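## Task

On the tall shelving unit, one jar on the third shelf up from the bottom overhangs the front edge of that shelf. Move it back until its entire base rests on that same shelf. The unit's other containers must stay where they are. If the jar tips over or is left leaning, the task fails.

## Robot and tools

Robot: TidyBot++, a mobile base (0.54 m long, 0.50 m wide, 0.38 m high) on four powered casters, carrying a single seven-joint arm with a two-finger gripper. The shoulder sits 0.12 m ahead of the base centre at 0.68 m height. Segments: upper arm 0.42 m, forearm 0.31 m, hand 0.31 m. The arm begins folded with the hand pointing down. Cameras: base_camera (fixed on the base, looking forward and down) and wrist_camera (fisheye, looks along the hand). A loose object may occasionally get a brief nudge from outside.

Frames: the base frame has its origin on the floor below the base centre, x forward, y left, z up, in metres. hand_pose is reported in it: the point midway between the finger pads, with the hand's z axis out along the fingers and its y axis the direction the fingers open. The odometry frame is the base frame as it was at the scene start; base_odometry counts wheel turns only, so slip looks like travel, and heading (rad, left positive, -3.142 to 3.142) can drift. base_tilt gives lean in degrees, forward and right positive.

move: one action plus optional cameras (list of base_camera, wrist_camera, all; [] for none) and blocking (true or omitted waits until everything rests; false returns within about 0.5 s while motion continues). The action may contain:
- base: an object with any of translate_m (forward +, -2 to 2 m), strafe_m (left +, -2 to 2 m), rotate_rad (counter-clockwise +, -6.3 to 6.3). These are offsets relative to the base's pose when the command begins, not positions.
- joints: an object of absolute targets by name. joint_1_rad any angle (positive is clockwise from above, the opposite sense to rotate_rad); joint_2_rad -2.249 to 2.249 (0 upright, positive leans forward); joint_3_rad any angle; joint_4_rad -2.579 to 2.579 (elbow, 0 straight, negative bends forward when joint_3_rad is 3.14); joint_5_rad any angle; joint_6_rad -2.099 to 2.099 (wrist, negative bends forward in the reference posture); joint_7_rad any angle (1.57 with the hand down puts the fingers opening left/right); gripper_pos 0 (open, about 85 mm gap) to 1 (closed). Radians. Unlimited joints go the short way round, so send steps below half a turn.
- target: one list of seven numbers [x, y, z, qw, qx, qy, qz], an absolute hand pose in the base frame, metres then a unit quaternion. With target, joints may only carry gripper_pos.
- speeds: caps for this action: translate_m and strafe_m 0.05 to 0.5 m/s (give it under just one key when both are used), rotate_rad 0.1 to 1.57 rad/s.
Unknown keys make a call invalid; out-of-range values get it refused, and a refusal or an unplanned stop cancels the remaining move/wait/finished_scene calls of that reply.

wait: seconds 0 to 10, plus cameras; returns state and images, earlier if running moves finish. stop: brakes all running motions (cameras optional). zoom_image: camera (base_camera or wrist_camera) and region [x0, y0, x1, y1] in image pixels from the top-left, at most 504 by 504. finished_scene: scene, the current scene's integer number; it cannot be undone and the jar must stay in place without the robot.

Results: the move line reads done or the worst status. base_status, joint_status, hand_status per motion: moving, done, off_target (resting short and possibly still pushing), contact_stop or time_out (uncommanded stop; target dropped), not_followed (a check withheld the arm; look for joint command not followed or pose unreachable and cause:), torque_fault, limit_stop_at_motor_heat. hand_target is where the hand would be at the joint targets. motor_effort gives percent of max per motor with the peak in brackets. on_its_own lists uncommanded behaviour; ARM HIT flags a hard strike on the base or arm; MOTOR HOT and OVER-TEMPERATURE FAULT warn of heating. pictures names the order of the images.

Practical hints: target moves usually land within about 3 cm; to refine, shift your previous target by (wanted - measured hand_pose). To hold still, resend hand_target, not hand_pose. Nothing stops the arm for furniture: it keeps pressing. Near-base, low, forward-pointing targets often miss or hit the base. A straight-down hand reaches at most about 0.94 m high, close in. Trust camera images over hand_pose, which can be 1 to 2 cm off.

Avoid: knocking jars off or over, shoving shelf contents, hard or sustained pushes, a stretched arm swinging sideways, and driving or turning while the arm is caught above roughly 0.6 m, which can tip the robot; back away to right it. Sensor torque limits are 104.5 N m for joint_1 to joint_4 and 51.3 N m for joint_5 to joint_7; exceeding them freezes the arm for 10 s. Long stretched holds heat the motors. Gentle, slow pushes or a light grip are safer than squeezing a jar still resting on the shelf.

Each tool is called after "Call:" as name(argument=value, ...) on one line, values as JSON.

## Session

Call:
move(joints={"joint_6_rad": 0.55}, cameras=["all"])

Scene clock: 2.03 s.
move: done
base_odometry: x=+0.000 y=+0.000 heading=+0.000
base_tilt: forward=-0.2 right=-0.3
base_status: not commanded
joint_positions: joint_1_rad=+0.037 joint_2_rad=-0.350 joint_3_rad=+3.155 joint_4_rad=-2.543 joint_5_rad=-0.033 joint_6_rad=+0.497 joint_7_rad=+1.578 gripper_pos=+0.000
joint_status: all done
motor_effort: joint_1_rad=-1(1) joint_2_rad=-6(7) joint_3_rad=-1(1) joint_4_rad=+20(20) joint_5_rad=+1(1) joint_6_rad=+8(8) joint_7_rad=+0(1)
hand_pose: x=+0.5384 y=-0.0255 z=+0.8547 quat_wxyz=(+0.013, +0.749, -0.034, +0.661) (m; base frame)
hand_target: x=+0.5403 y=-0.0261 z=+0.8718 quat_wxyz=(+0.014, +0.731, -0.034, +0.681) (m; base frame)
hand_status: not commanded
pictures: base_camera, wrist_camera
camera_calibration:
wrist_camera: T_world_to_cam=[[-0.0522081, -0.996495, -0.0653577, 0.0654279], [-0.10689, 0.0706472, -0.991758, 0.966276], [0.992899, -0.0447917, -0.110204, -0.30957], [0, 0, 0, 1]] pos_world=[0.414073, -0.0169322, 0.928472]

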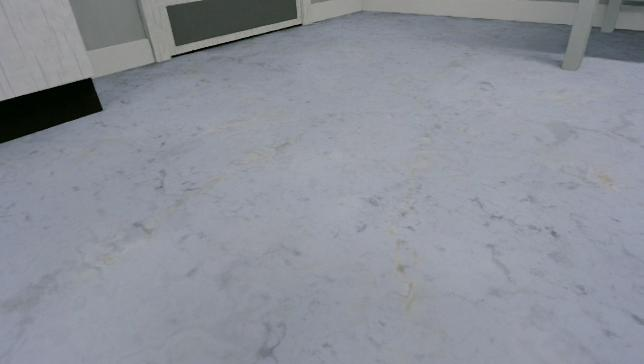

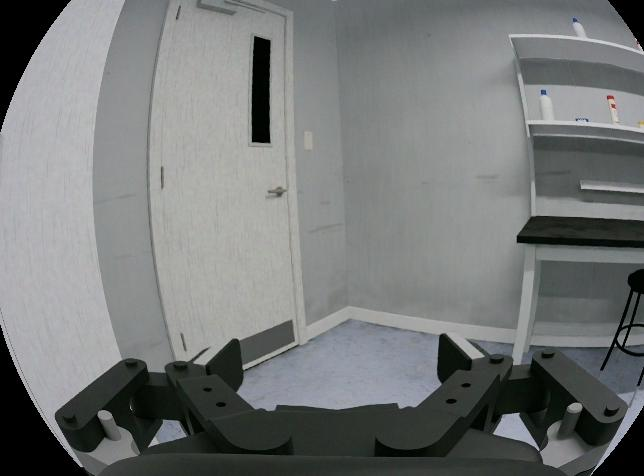

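Call:
move(base={"rotate_rad": 1.75}, cameras=["all"])

Scene clock: 23.07 s.
move: done
base_odometry: x=+0.000 y=+0.000 heading=+1.750
base_tilt: forward=-0.2 right=-0.3
base_status: done
joint_positions: joint_1_rad=+0.037 joint_2_rad=-0.350 joint_3_rad=+3.155 joint_4_rad=-2.543 joint_5_rad=-0.033 joint_6_rad=+0.497 joint_7_rad=+1.578 gripper_pos=+0.000
joint_status: not commanded
motor_effort: joint_1_rad=-1(2) joint_2_rad=-6(7) joint_3_rad=+0(2) joint_4_rad=+19(20) joint_5_rad=+1(1) joint_6_rad=+8(8) joint_7_rad=+0(1)
hand_pose: x=+0.5384 y=-0.0255 z=+0.8549 quat_wxyz=(+0.013, +0.749, -0.034, +0.661) (m; base frame)
hand_target: x=+0.5403 y=-0.0261 z=+0.8718 quat_wxyz=(+0.014, +0.731, -0.034, +0.681) (m; base frame)
hand_status: not commanded
pictures: base_camera, wrist_camera
camera_calibration:
wrist_camera: T_world_to_cam=[[-0.0521876, -0.996497, -0.0653472, 0.0654138], [-0.106286, 0.0706072, -0.991825, 0.966198], [0.992965, -0.0448155, -0.109599, -0.310126], [0, 0, 0, 1]] pos_world=[0.414052, -0.0169343, 0.928585]

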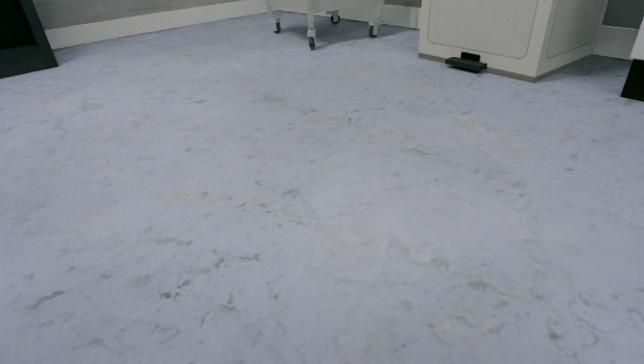

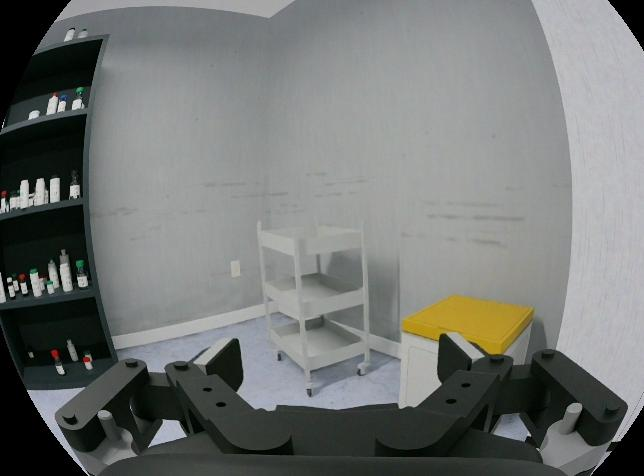

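Call:
move(base={"rotate_rad": 0.8}, cameras=["all"])

Scene clock: 33.53 s.
move: done
base_odometry: x=+0.000 y=+0.000 heading=+2.550
base_tilt: forward=-0.2 right=-0.2
base_status: done
joint_positions: joint_1_rad=+0.037 joint_2_rad=-0.350 joint_3_rad=+3.155 joint_4_rad=-2.543 joint_5_rad=-0.033 joint_6_rad=+0.497 joint_7_rad=+1.578 gripper_pos=+0.000
joint_status: not commanded
motor_effort: joint_1_rad=-1(2) joint_2_rad=-6(7) joint_3_rad=+0(2) joint_4_rad=+20(20) joint_5_rad=+1(2) joint_6_rad=+8(8) joint_7_rad=+0(1)
hand_pose: x=+0.5384 y=-0.0253 z=+0.8549 quat_wxyz=(+0.013, +0.749, -0.034, +0.661) (m; base frame)
hand_target: x=+0.5403 y=-0.0261 z=+0.8718 quat_wxyz=(+0.014, +0.731, -0.034, +0.681) (m; base frame)
hand_status: not commanded
pictures: base_camera, wrist_camera
camera_calibration:
wrist_camera: T_world_to_cam=[[-0.0519107, -0.996518, -0.0652457, 0.0653111], [-0.106249, 0.0704741, -0.991839, 0.966195], [0.992984, -0.0445548, -0.109538, -0.31018], [0, 0, 0, 1]] pos_world=[0.414052, -0.0168281, 0.928595]

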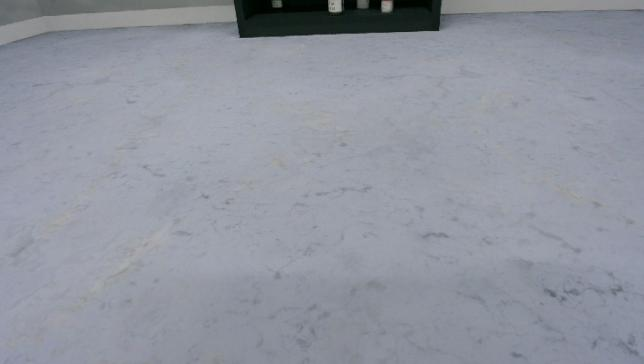

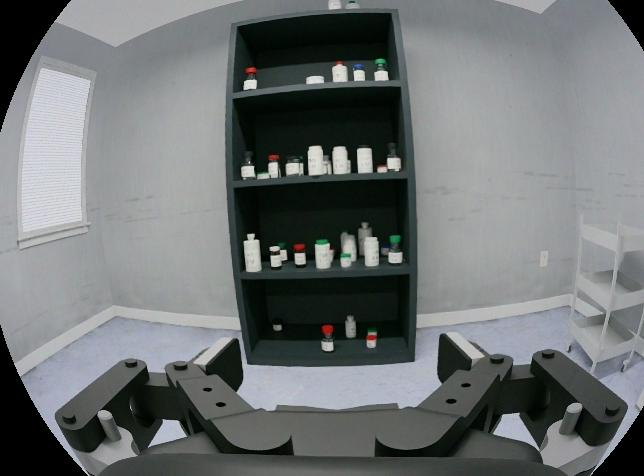

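Call:
zoom_image(camera="wrist_camera", region=[225, 130, 415, 195])

Call:
zoom_image(camera="wrist_camera", region=[225, 90, 425, 290])

Scaled by 2.653.

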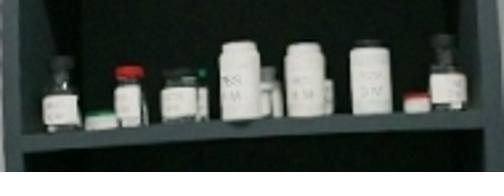

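Scaled by 2.520.

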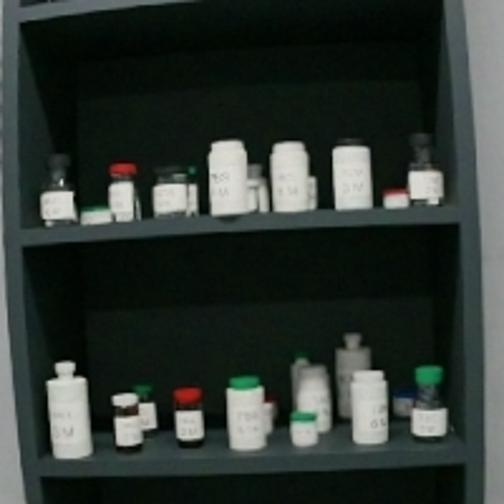

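Call:
move(base={"translate_m": 1.126, "strafe_m": -0.125, "rotate_rad": -0.04}, joints={"joint_1_rad": 0.0, "joint_2_rad": -0.096, "joint_3_rad": 3.14, "joint_4_rad": -1.134, "joint_5_rad": 0.0, "joint_6_rad": -0.99, "joint_7_rad": 1.57}, cameras=["all"])

Scene clock: 117.00 s.
move: done
base_odometry: x=-0.865 y=+0.732 heading=+2.510
base_tilt: forward=-0.2 right=-0.2
base_status: done
joint_positions: joint_1_rad=+0.018 joint_2_rad=-0.089 joint_3_rad=+3.155 joint_4_rad=-1.169 joint_5_rad=-0.033 joint_6_rad=-0.933 joint_7_rad=+1.578 gripper_pos=+0.000
joint_status: all done
motor_effort: joint_1_rad=-1(2) joint_2_rad=-17(21) joint_3_rad=+0(3) joint_4_rad=+20(24) joint_5_rad=+1(2) joint_6_rad=+7(9) joint_7_rad=+0(2)
hand_pose: x=+0.6402 y=-0.0071 z=+1.1165 quat_wxyz=(-0.007, +0.844, -0.012, +0.535) (m; base frame)
hand_target: x=+0.6288 y=+0.0022 z=+1.1229 quat_wxyz=(-0.001, +0.849, +0.000, +0.528) (m; base frame)
hand_status: not commanded
pictures: base_camera, wrist_camera
camera_calibration:
wrist_camera: T_world_to_cam=[[-0.00949111, -0.997646, -0.0679085, 0.0816217], [-0.412451, 0.0657712, -0.908602, 1.33827], [0.91093, 0.0193853, -0.412105, 0.00903443], [0, 0, 0, 1]] pos_world=[0.544515, -0.00676502, 1.22522]

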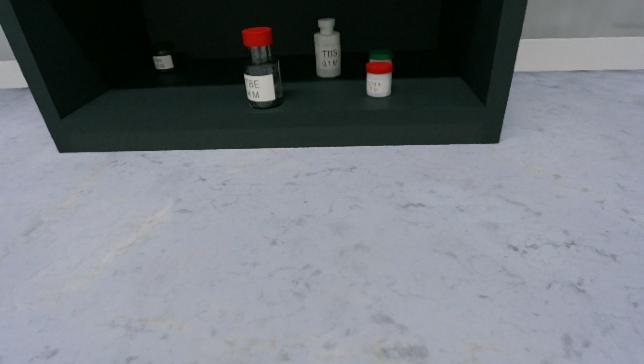

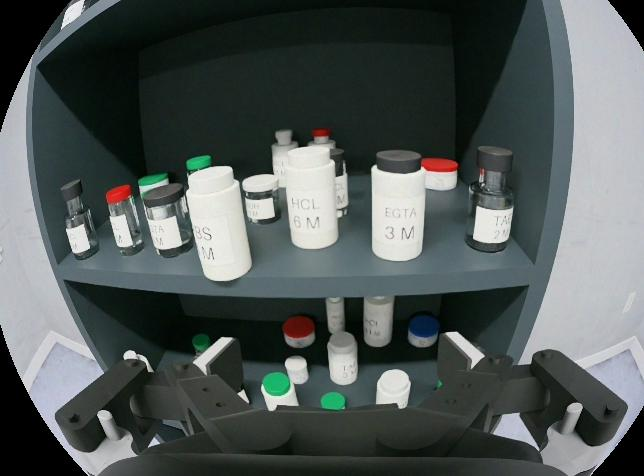

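Call:
zoom_image(camera="wrist_camera", region=[100, 130, 340, 300])

Call:
zoom_image(camera="wrist_camera", region=[150, 200, 310, 310])

Scaled by 2.100.

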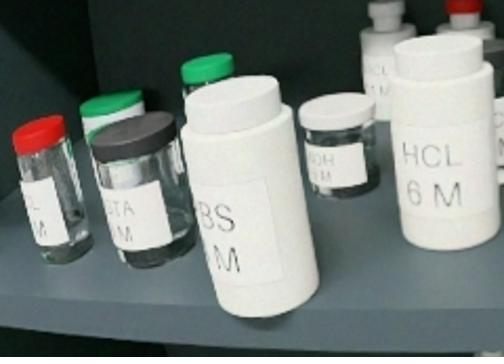

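Scaled by 3.150.

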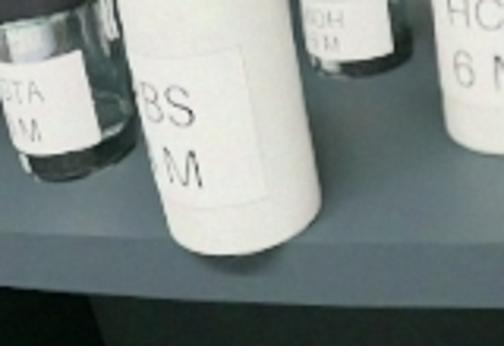

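Call:
move(base={"translate_m": 0.03, "strafe_m": 0.17}, joints={"joint_2_rad": 0.188, "joint_4_rad": -1.635, "joint_6_rad": 0.31, "gripper_pos": 0.65}, cameras=["wrist_camera"])

Call:
zoom_image(camera="wrist_camera", region=[240, 270, 460, 430])

Scene clock: 271.30 s.
move: done
base_odometry: x=-0.989 y=+0.613 heading=+2.510
base_tilt: forward=-0.2 right=-0.3
base_status: done
joint_positions: joint_1_rad=+0.002 joint_2_rad=+0.191 joint_3_rad=+3.140 joint_4_rad=-1.622 joint_5_rad=-0.033 joint_6_rad=+0.253 joint_7_rad=+1.578 gripper_pos=+0.650
joint_status: all done
motor_effort: joint_1_rad=+0(3) joint_2_rad=-30(32) joint_3_rad=+0(4) joint_4_rad=+23(24) joint_5_rad=+1(1) joint_6_rad=+8(9) joint_7_rad=+0(1)
hand_pose: x=+0.8154 y=-0.0019 z=+1.0229 quat_wxyz=(-0.006, +0.703, -0.012, +0.711) (m; base frame)
hand_target: x=+0.8128 y=+0.0023 z=+1.0347 quat_wxyz=(-0.001, +0.686, +0.000, +0.727) (m; base frame)
hand_status: not commanded
pictures: wrist_camera
camera_calibration:
wrist_camera: T_world_to_cam=[[0.0128406, -0.997896, -0.0635461, 0.0594353], [0.0259344, 0.0638624, -0.997622, 1.05873], [0.999581, 0.011162, 0.0266999, -0.710369], [0, 0, 0, 1]] pos_world=[0.681851, -0.000373341, 1.07895]

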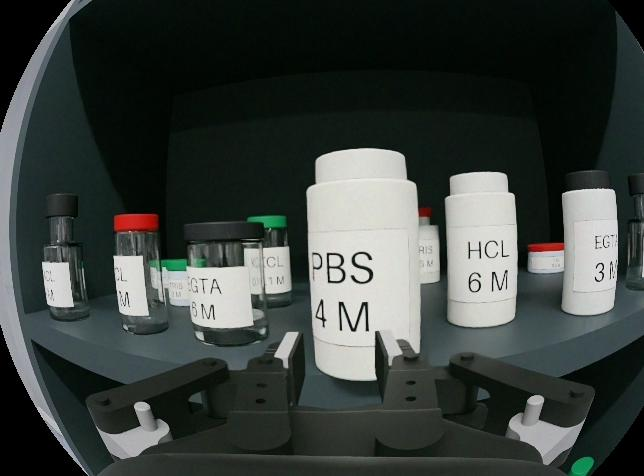

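Scaled by 2.291.

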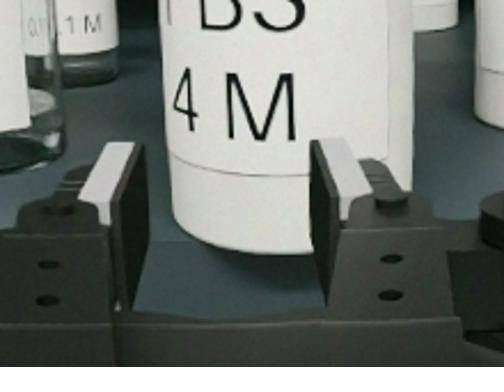

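Call:
move(cameras=["wrist_camera"])

Scene clock: 329.80 s.
base_odometry: x=-0.989 y=+0.613 heading=+2.510
base_tilt: forward=-0.2 right=-0.3
base_status: done
joint_positions: joint_1_rad=+0.002 joint_2_rad=+0.191 joint_3_rad=+3.140 joint_4_rad=-1.622 joint_5_rad=-0.033 joint_6_rad=+0.256 joint_7_rad=+1.578 gripper_pos=+0.650
joint_status: all done
motor_effort: joint_1_rad=-1(3) joint_2_rad=-30(32) joint_3_rad=+1(4) joint_4_rad=+22(24) joint_5_rad=+1(1) joint_6_rad=+8(9) joint_7_rad=+0(1)
hand_pose: x=+0.8154 y=-0.0020 z=+1.0237 quat_wxyz=(-0.006, +0.702, -0.012, +0.712) (m; base frame)
hand_target: x=+0.8128 y=+0.0023 z=+1.0347 quat_wxyz=(-0.001, +0.686, +0.000, +0.727) (m; base frame)
hand_status: not commanded
pictures: wrist_camera
camera_calibration:
wrist_camera: T_world_to_cam=[[0.0129216, -0.997899, -0.0634893, 0.0593365], [0.02855, 0.0638369, -0.997552, 1.05734], [0.999509, 0.0110774, 0.0293149, -0.712998], [0, 0, 0, 1]] pos_world=[0.681694, -0.000387111, 1.07942]

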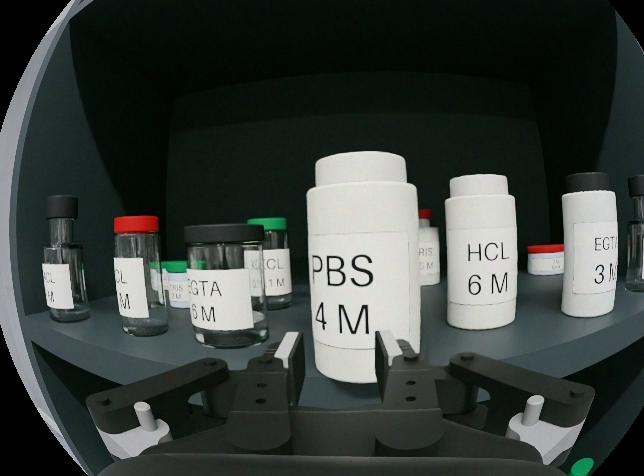

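Call:
move(base={"strafe_m": -0.016, "translate_m": 0.02}, speeds={"translate_m": 0.1}, cameras=["wrist_camera"])

Call:
zoom_image(camera="wrist_camera", region=[240, 250, 460, 430])

Scene clock: 333.30 s.
move: done
base_odometry: x=-0.996 y=+0.637 heading=+2.510
base_tilt: forward=-0.2 right=-0.3
base_status: done
joint_positions: joint_1_rad=+0.002 joint_2_rad=+0.195 joint_3_rad=+3.140 joint_4_rad=-1.622 joint_5_rad=-0.033 joint_6_rad=+0.258 joint_7_rad=+1.578 gripper_pos=+0.650
joint_status: not commanded
motor_effort: joint_1_rad=-1(3) joint_2_rad=-30(32) joint_3_rad=+0(2) joint_4_rad=+22(24) joint_5_rad=+1(1) joint_6_rad=+8(8) joint_7_rad=+0(1)
hand_pose: x=+0.8167 y=-0.0022 z=+1.0211 quat_wxyz=(-0.006, +0.703, -0.012, +0.711) (m; base frame)
hand_target: x=+0.8128 y=+0.0023 z=+1.0347 quat_wxyz=(-0.001, +0.686, +0.000, +0.727) (m; base frame)
hand_status: not commanded
pictures: wrist_camera
camera_calibration:
wrist_camera: T_world_to_cam=[[0.0123603, -0.997906, -0.0634913, 0.0593821], [0.0254839, 0.0637899, -0.997638, 1.05725], [0.999599, 0.0107131, 0.026219, -0.711188], [0, 0, 0, 1]] pos_world=[0.683226, -0.00056483, 1.07716]

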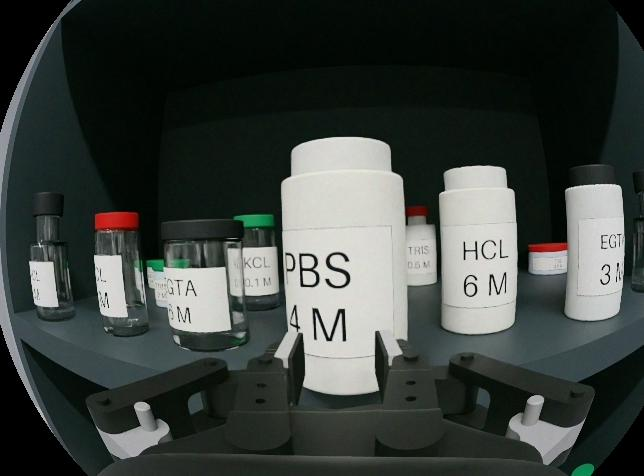

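Scaled by 2.291.

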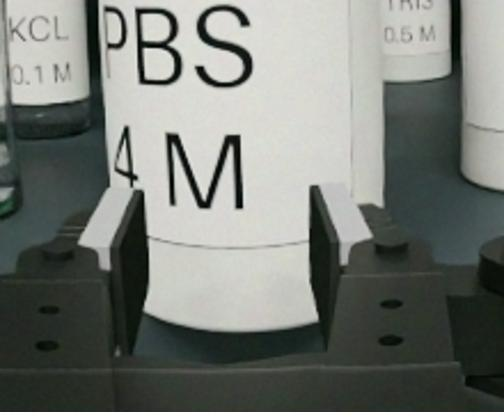

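Call:
zoom_image(camera="wrist_camera", region=[270, 120, 420, 260])

Scaled by 3.360.

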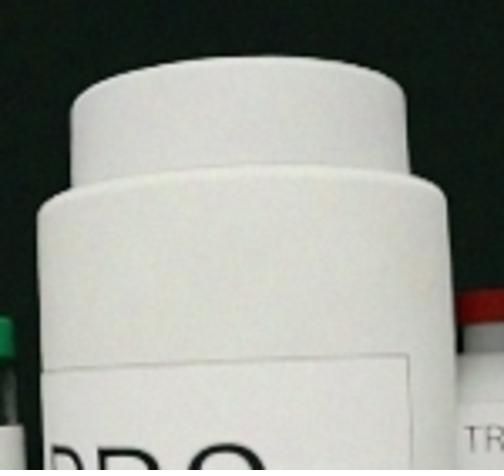

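Call:
move(base={"translate_m": 0.015}, speeds={"translate_m": 0.07}, cameras=["wrist_camera"])

Call:
zoom_image(camera="wrist_camera", region=[270, 120, 420, 260])

Call:
zoom_image(camera="wrist_camera", region=[240, 250, 460, 430])

Scene clock: 393.17 s.
move: done
base_odometry: x=-1.008 y=+0.646 heading=+2.510
base_tilt: forward=-0.2 right=-0.3
base_status: done
joint_positions: joint_1_rad=+0.002 joint_2_rad=+0.201 joint_3_rad=+3.140 joint_4_rad=-1.623 joint_5_rad=-0.033 joint_6_rad=+0.258 joint_7_rad=+1.578 gripper_pos=+0.650
joint_status: not commanded
motor_effort: joint_1_rad=-1(1) joint_2_rad=-30(32) joint_3_rad=+0(1) joint_4_rad=+23(24) joint_5_rad=+1(1) joint_6_rad=+8(9) joint_7_rad=+0(1)
hand_pose: x=+0.8185 y=-0.0022 z=+1.0173 quat_wxyz=(-0.006, +0.705, -0.012, +0.709) (m; base frame)
hand_target: x=+0.8128 y=+0.0023 z=+1.0347 quat_wxyz=(-0.001, +0.686, +0.000, +0.727) (m; base frame)
hand_status: not commanded
pictures: wrist_camera
camera_calibration:
wrist_camera: T_world_to_cam=[[0.0120154, -0.997906, -0.0635559, 0.0594562], [0.0205323, 0.0637933, -0.997752, 1.05761], [0.999717, 0.0106835, 0.0212558, -0.707862], [0, 0, 0, 1]] pos_world=[0.685232, -0.000574221, 1.07406]

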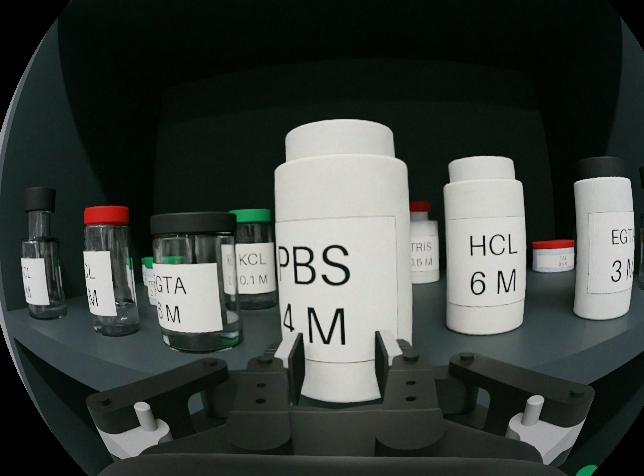

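Scaled by 3.360.

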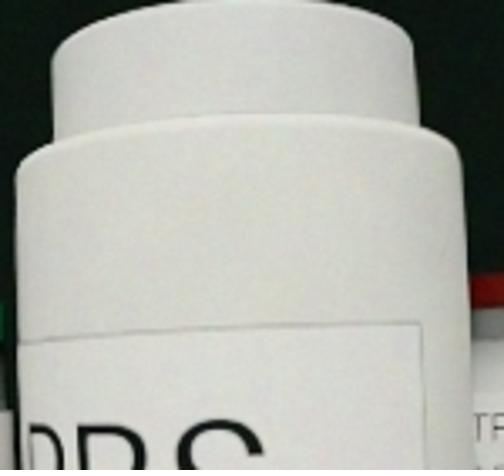

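Scaled by 2.291.

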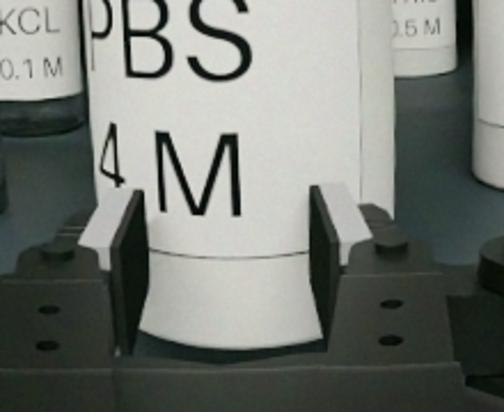

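Call:
move(joints={"joint_2_rad": 0.167}, cameras=["wrist_camera"])

Call:
zoom_image(camera="wrist_camera", region=[270, 120, 420, 260])

Call:
zoom_image(camera="wrist_camera", region=[240, 250, 460, 430])

Scene clock: 464.40 s.
move: done
base_odometry: x=-1.008 y=+0.646 heading=+2.510
base_tilt: forward=-0.2 right=-0.3
base_status: not commanded
joint_positions: joint_1_rad=+0.002 joint_2_rad=+0.192 joint_3_rad=+3.140 joint_4_rad=-1.623 joint_5_rad=-0.033 joint_6_rad=+0.259 joint_7_rad=+1.578 gripper_pos=+0.650
joint_status: all done
motor_effort: joint_1_rad=-1(1) joint_2_rad=-30(32) joint_3_rad=+0(1) joint_4_rad=+22(23) joint_5_rad=+1(1) joint_6_rad=+8(9) joint_7_rad=+0(1)
hand_pose: x=+0.8155 y=-0.0022 z=+1.0235 quat_wxyz=(-0.006, +0.702, -0.012, +0.712) (m; base frame)
hand_target: x=+0.8053 y=+0.0023 z=+1.0492 quat_wxyz=(-0.001, +0.679, +0.000, +0.734) (m; base frame)
hand_status: not commanded
pictures: wrist_camera
camera_calibration:
wrist_camera: T_world_to_cam=[[0.0125791, -0.997908, -0.0634168, 0.0592817], [0.0297332, 0.0637671, -0.997522, 1.0561], [0.999479, 0.0106624, 0.0304731, -0.714323], [0, 0, 0, 1]] pos_world=[0.681804, -0.000570037, 1.07901]

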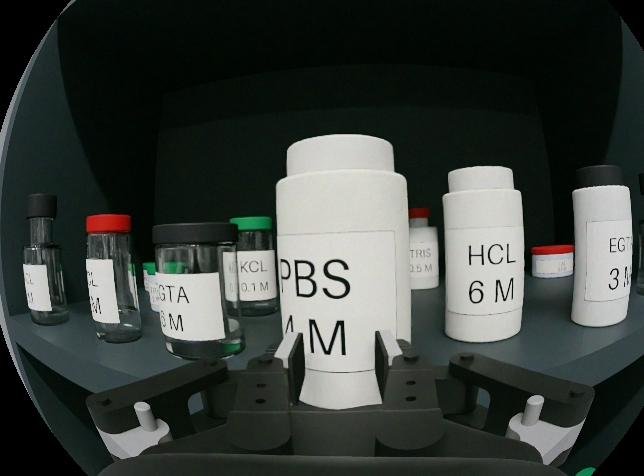

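Scaled by 3.360.

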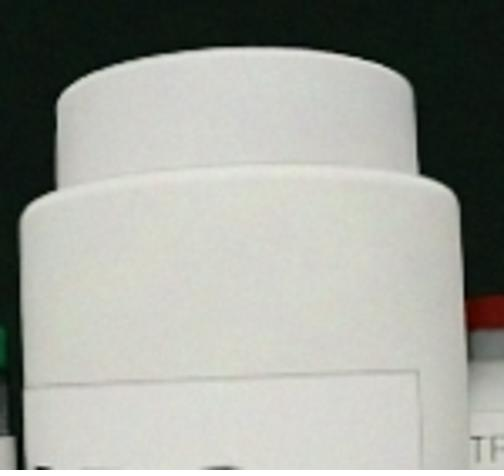

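Scaled by 2.291.

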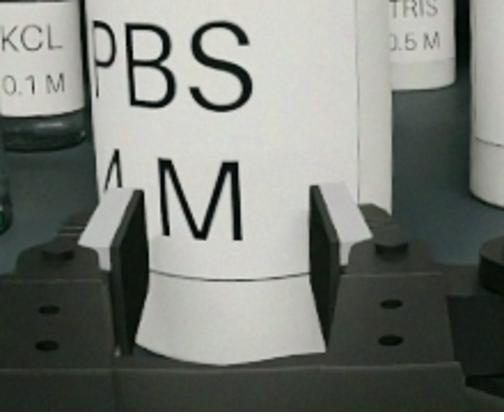

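Call:
move(base={"translate_m": 0.03}, speeds={"translate_m": 0.07}, cameras=["wrist_camera"])

Call:
zoom_image(camera="wrist_camera", region=[270, 120, 420, 260])

Call:
zoom_image(camera="wrist_camera", region=[240, 250, 460, 430])

Scene clock: 520.80 s.
move: done
base_odometry: x=-1.033 y=+0.664 heading=+2.510
base_tilt: forward=-0.2 right=-0.3
base_status: done
joint_positions: joint_1_rad=+0.002 joint_2_rad=+0.187 joint_3_rad=+3.140 joint_4_rad=-1.623 joint_5_rad=-0.033 joint_6_rad=+0.259 joint_7_rad=+1.578 gripper_pos=+0.650
joint_status: not commanded
motor_effort: joint_1_rad=-1(1) joint_2_rad=-30(33) joint_3_rad=+0(1) joint_4_rad=+22(23) joint_5_rad=+1(1) joint_6_rad=+8(9) joint_7_rad=-1(1)
hand_pose: x=+0.8138 y=-0.0022 z=+1.0268 quat_wxyz=(-0.006, +0.700, -0.012, +0.714) (m; base frame)
hand_target: x=+0.8053 y=+0.0023 z=+1.0492 quat_wxyz=(-0.001, +0.679, +0.000, +0.734) (m; base frame)
hand_status: not commanded
pictures: wrist_camera
camera_calibration:
wrist_camera: T_world_to_cam=[[0.012881, -0.997909, -0.0633424, 0.0591953], [0.0345764, 0.0637543, -0.997366, 1.05537], [0.999319, 0.0106569, 0.0353254, -0.717527], [0, 0, 0, 1]] pos_world=[0.679785, -0.000566409, 1.08169]

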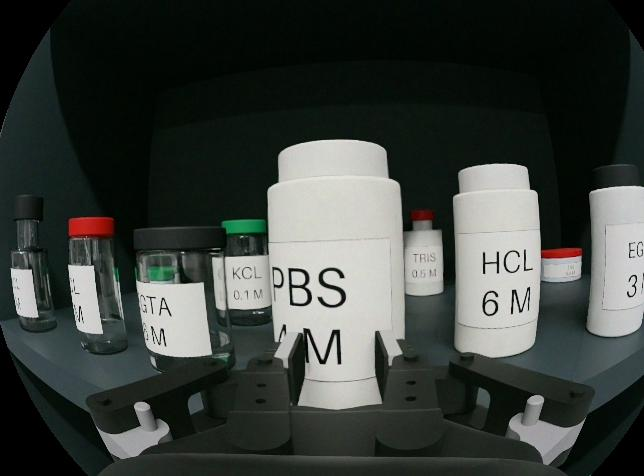

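Scaled by 3.360.

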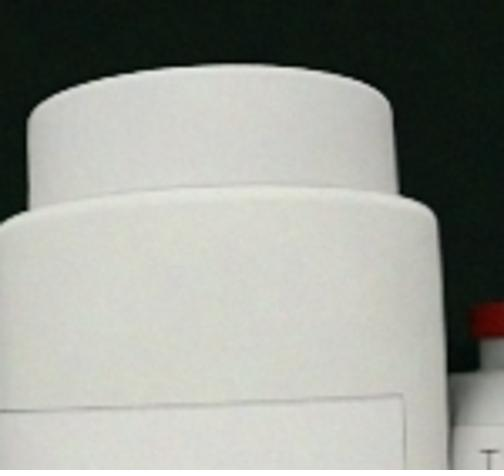

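Scaled by 2.291.

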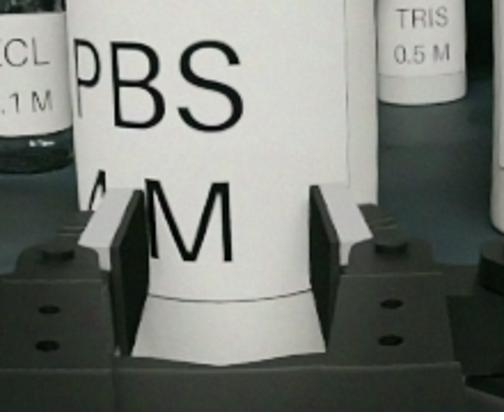

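Call:
move(base={"translate_m": 0.02}, speeds={"translate_m": 0.07}, cameras=["wrist_camera"])

Call:
zoom_image(camera="wrist_camera", region=[240, 250, 460, 430])

Scene clock: 575.53 s.
move: done
base_odometry: x=-1.049 y=+0.676 heading=+2.510
base_tilt: forward=-0.2 right=-0.3
base_status: done
joint_positions: joint_1_rad=+0.002 joint_2_rad=+0.184 joint_3_rad=+3.140 joint_4_rad=-1.624 joint_5_rad=-0.033 joint_6_rad=+0.260 joint_7_rad=+1.578 gripper_pos=+0.650
joint_status: not commanded
motor_effort: joint_1_rad=-1(2) joint_2_rad=-30(32) joint_3_rad=+0(1) joint_4_rad=+22(23) joint_5_rad=+1(1) joint_6_rad=+8(8) joint_7_rad=+0(1)
hand_pose: x=+0.8129 y=-0.0022 z=+1.0285 quat_wxyz=(-0.006, +0.699, -0.012, +0.715) (m; base frame)
hand_target: x=+0.8053 y=+0.0023 z=+1.0492 quat_wxyz=(-0.001, +0.679, +0.000, +0.734) (m; base frame)
hand_status: not commanded
pictures: wrist_camera
camera_calibration:
wrist_camera: T_world_to_cam=[[0.01303, -0.997909, -0.0633027, 0.059149], [0.0370472, 0.0637464, -0.997278, 1.05495], [0.999229, 0.0106493, 0.0378004, -0.719163], [0, 0, 0, 1]] pos_world=[0.678754, -0.000565352, 1.08301]

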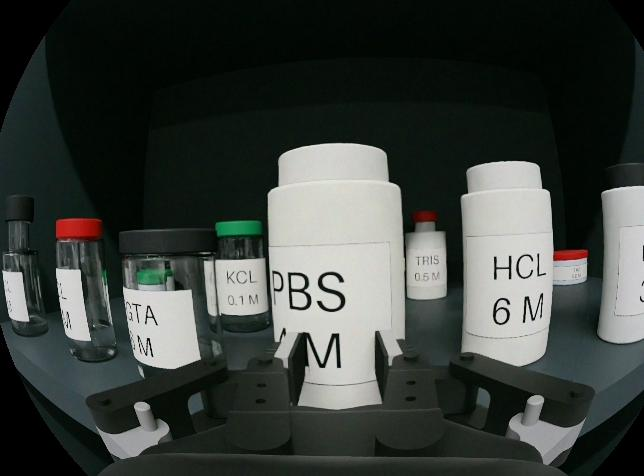

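Scaled by 2.291.

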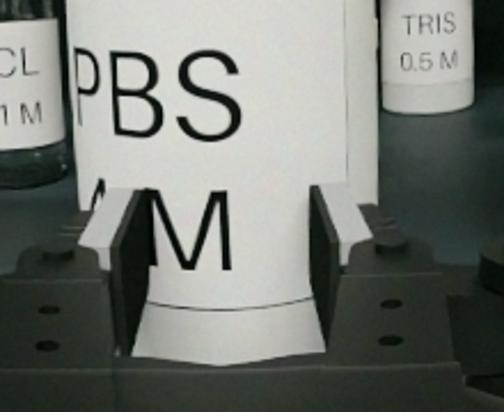

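Call:
move(base={"translate_m": -0.15}, cameras=["wrist_camera"])

Call:
zoom_image(camera="wrist_camera", region=[240, 240, 460, 420])

Scene clock: 582.93 s.
move: done
base_odometry: x=-0.927 y=+0.588 heading=+2.510
base_tilt: forward=-0.2 right=-0.3
base_status: done
joint_positions: joint_1_rad=+0.002 joint_2_rad=+0.178 joint_3_rad=+3.140 joint_4_rad=-1.624 joint_5_rad=-0.033 joint_6_rad=+0.260 joint_7_rad=+1.578 gripper_pos=+0.650
joint_status: not commanded
motor_effort: joint_1_rad=-1(3) joint_2_rad=-30(34) joint_3_rad=+0(2) joint_4_rad=+22(23) joint_5_rad=+1(1) joint_6_rad=+8(9) joint_7_rad=+0(1)
hand_pose: x=+0.8106 y=-0.0018 z=+1.0329 quat_wxyz=(-0.006, +0.697, -0.012, +0.717) (m; base frame)
hand_target: x=+0.8053 y=+0.0023 z=+1.0492 quat_wxyz=(-0.001, +0.679, +0.000, +0.734) (m; base frame)
hand_status: not commanded
pictures: wrist_camera
camera_calibration:
wrist_camera: T_world_to_cam=[[0.014047, -0.997899, -0.063241, 0.0589774], [0.0437115, 0.0637996, -0.997005, 1.05376], [0.998945, 0.0112406, 0.0445159, -0.723782], [0, 0, 0, 1]] pos_world=[0.676129, -0.000240085, 1.08655]

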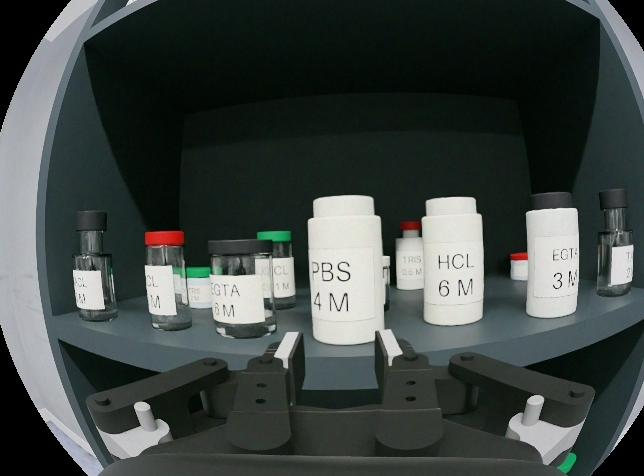

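Scaled by 2.291.

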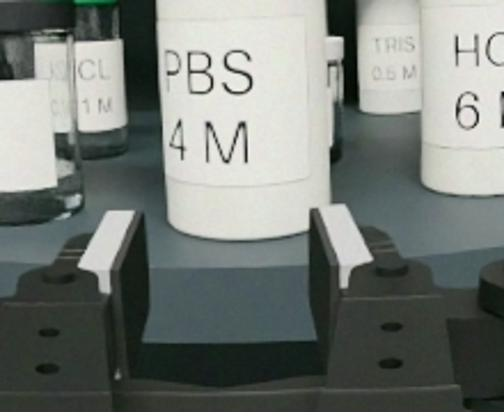

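Call:
finished_scene(scene=2)

The scene is finished: the task was done.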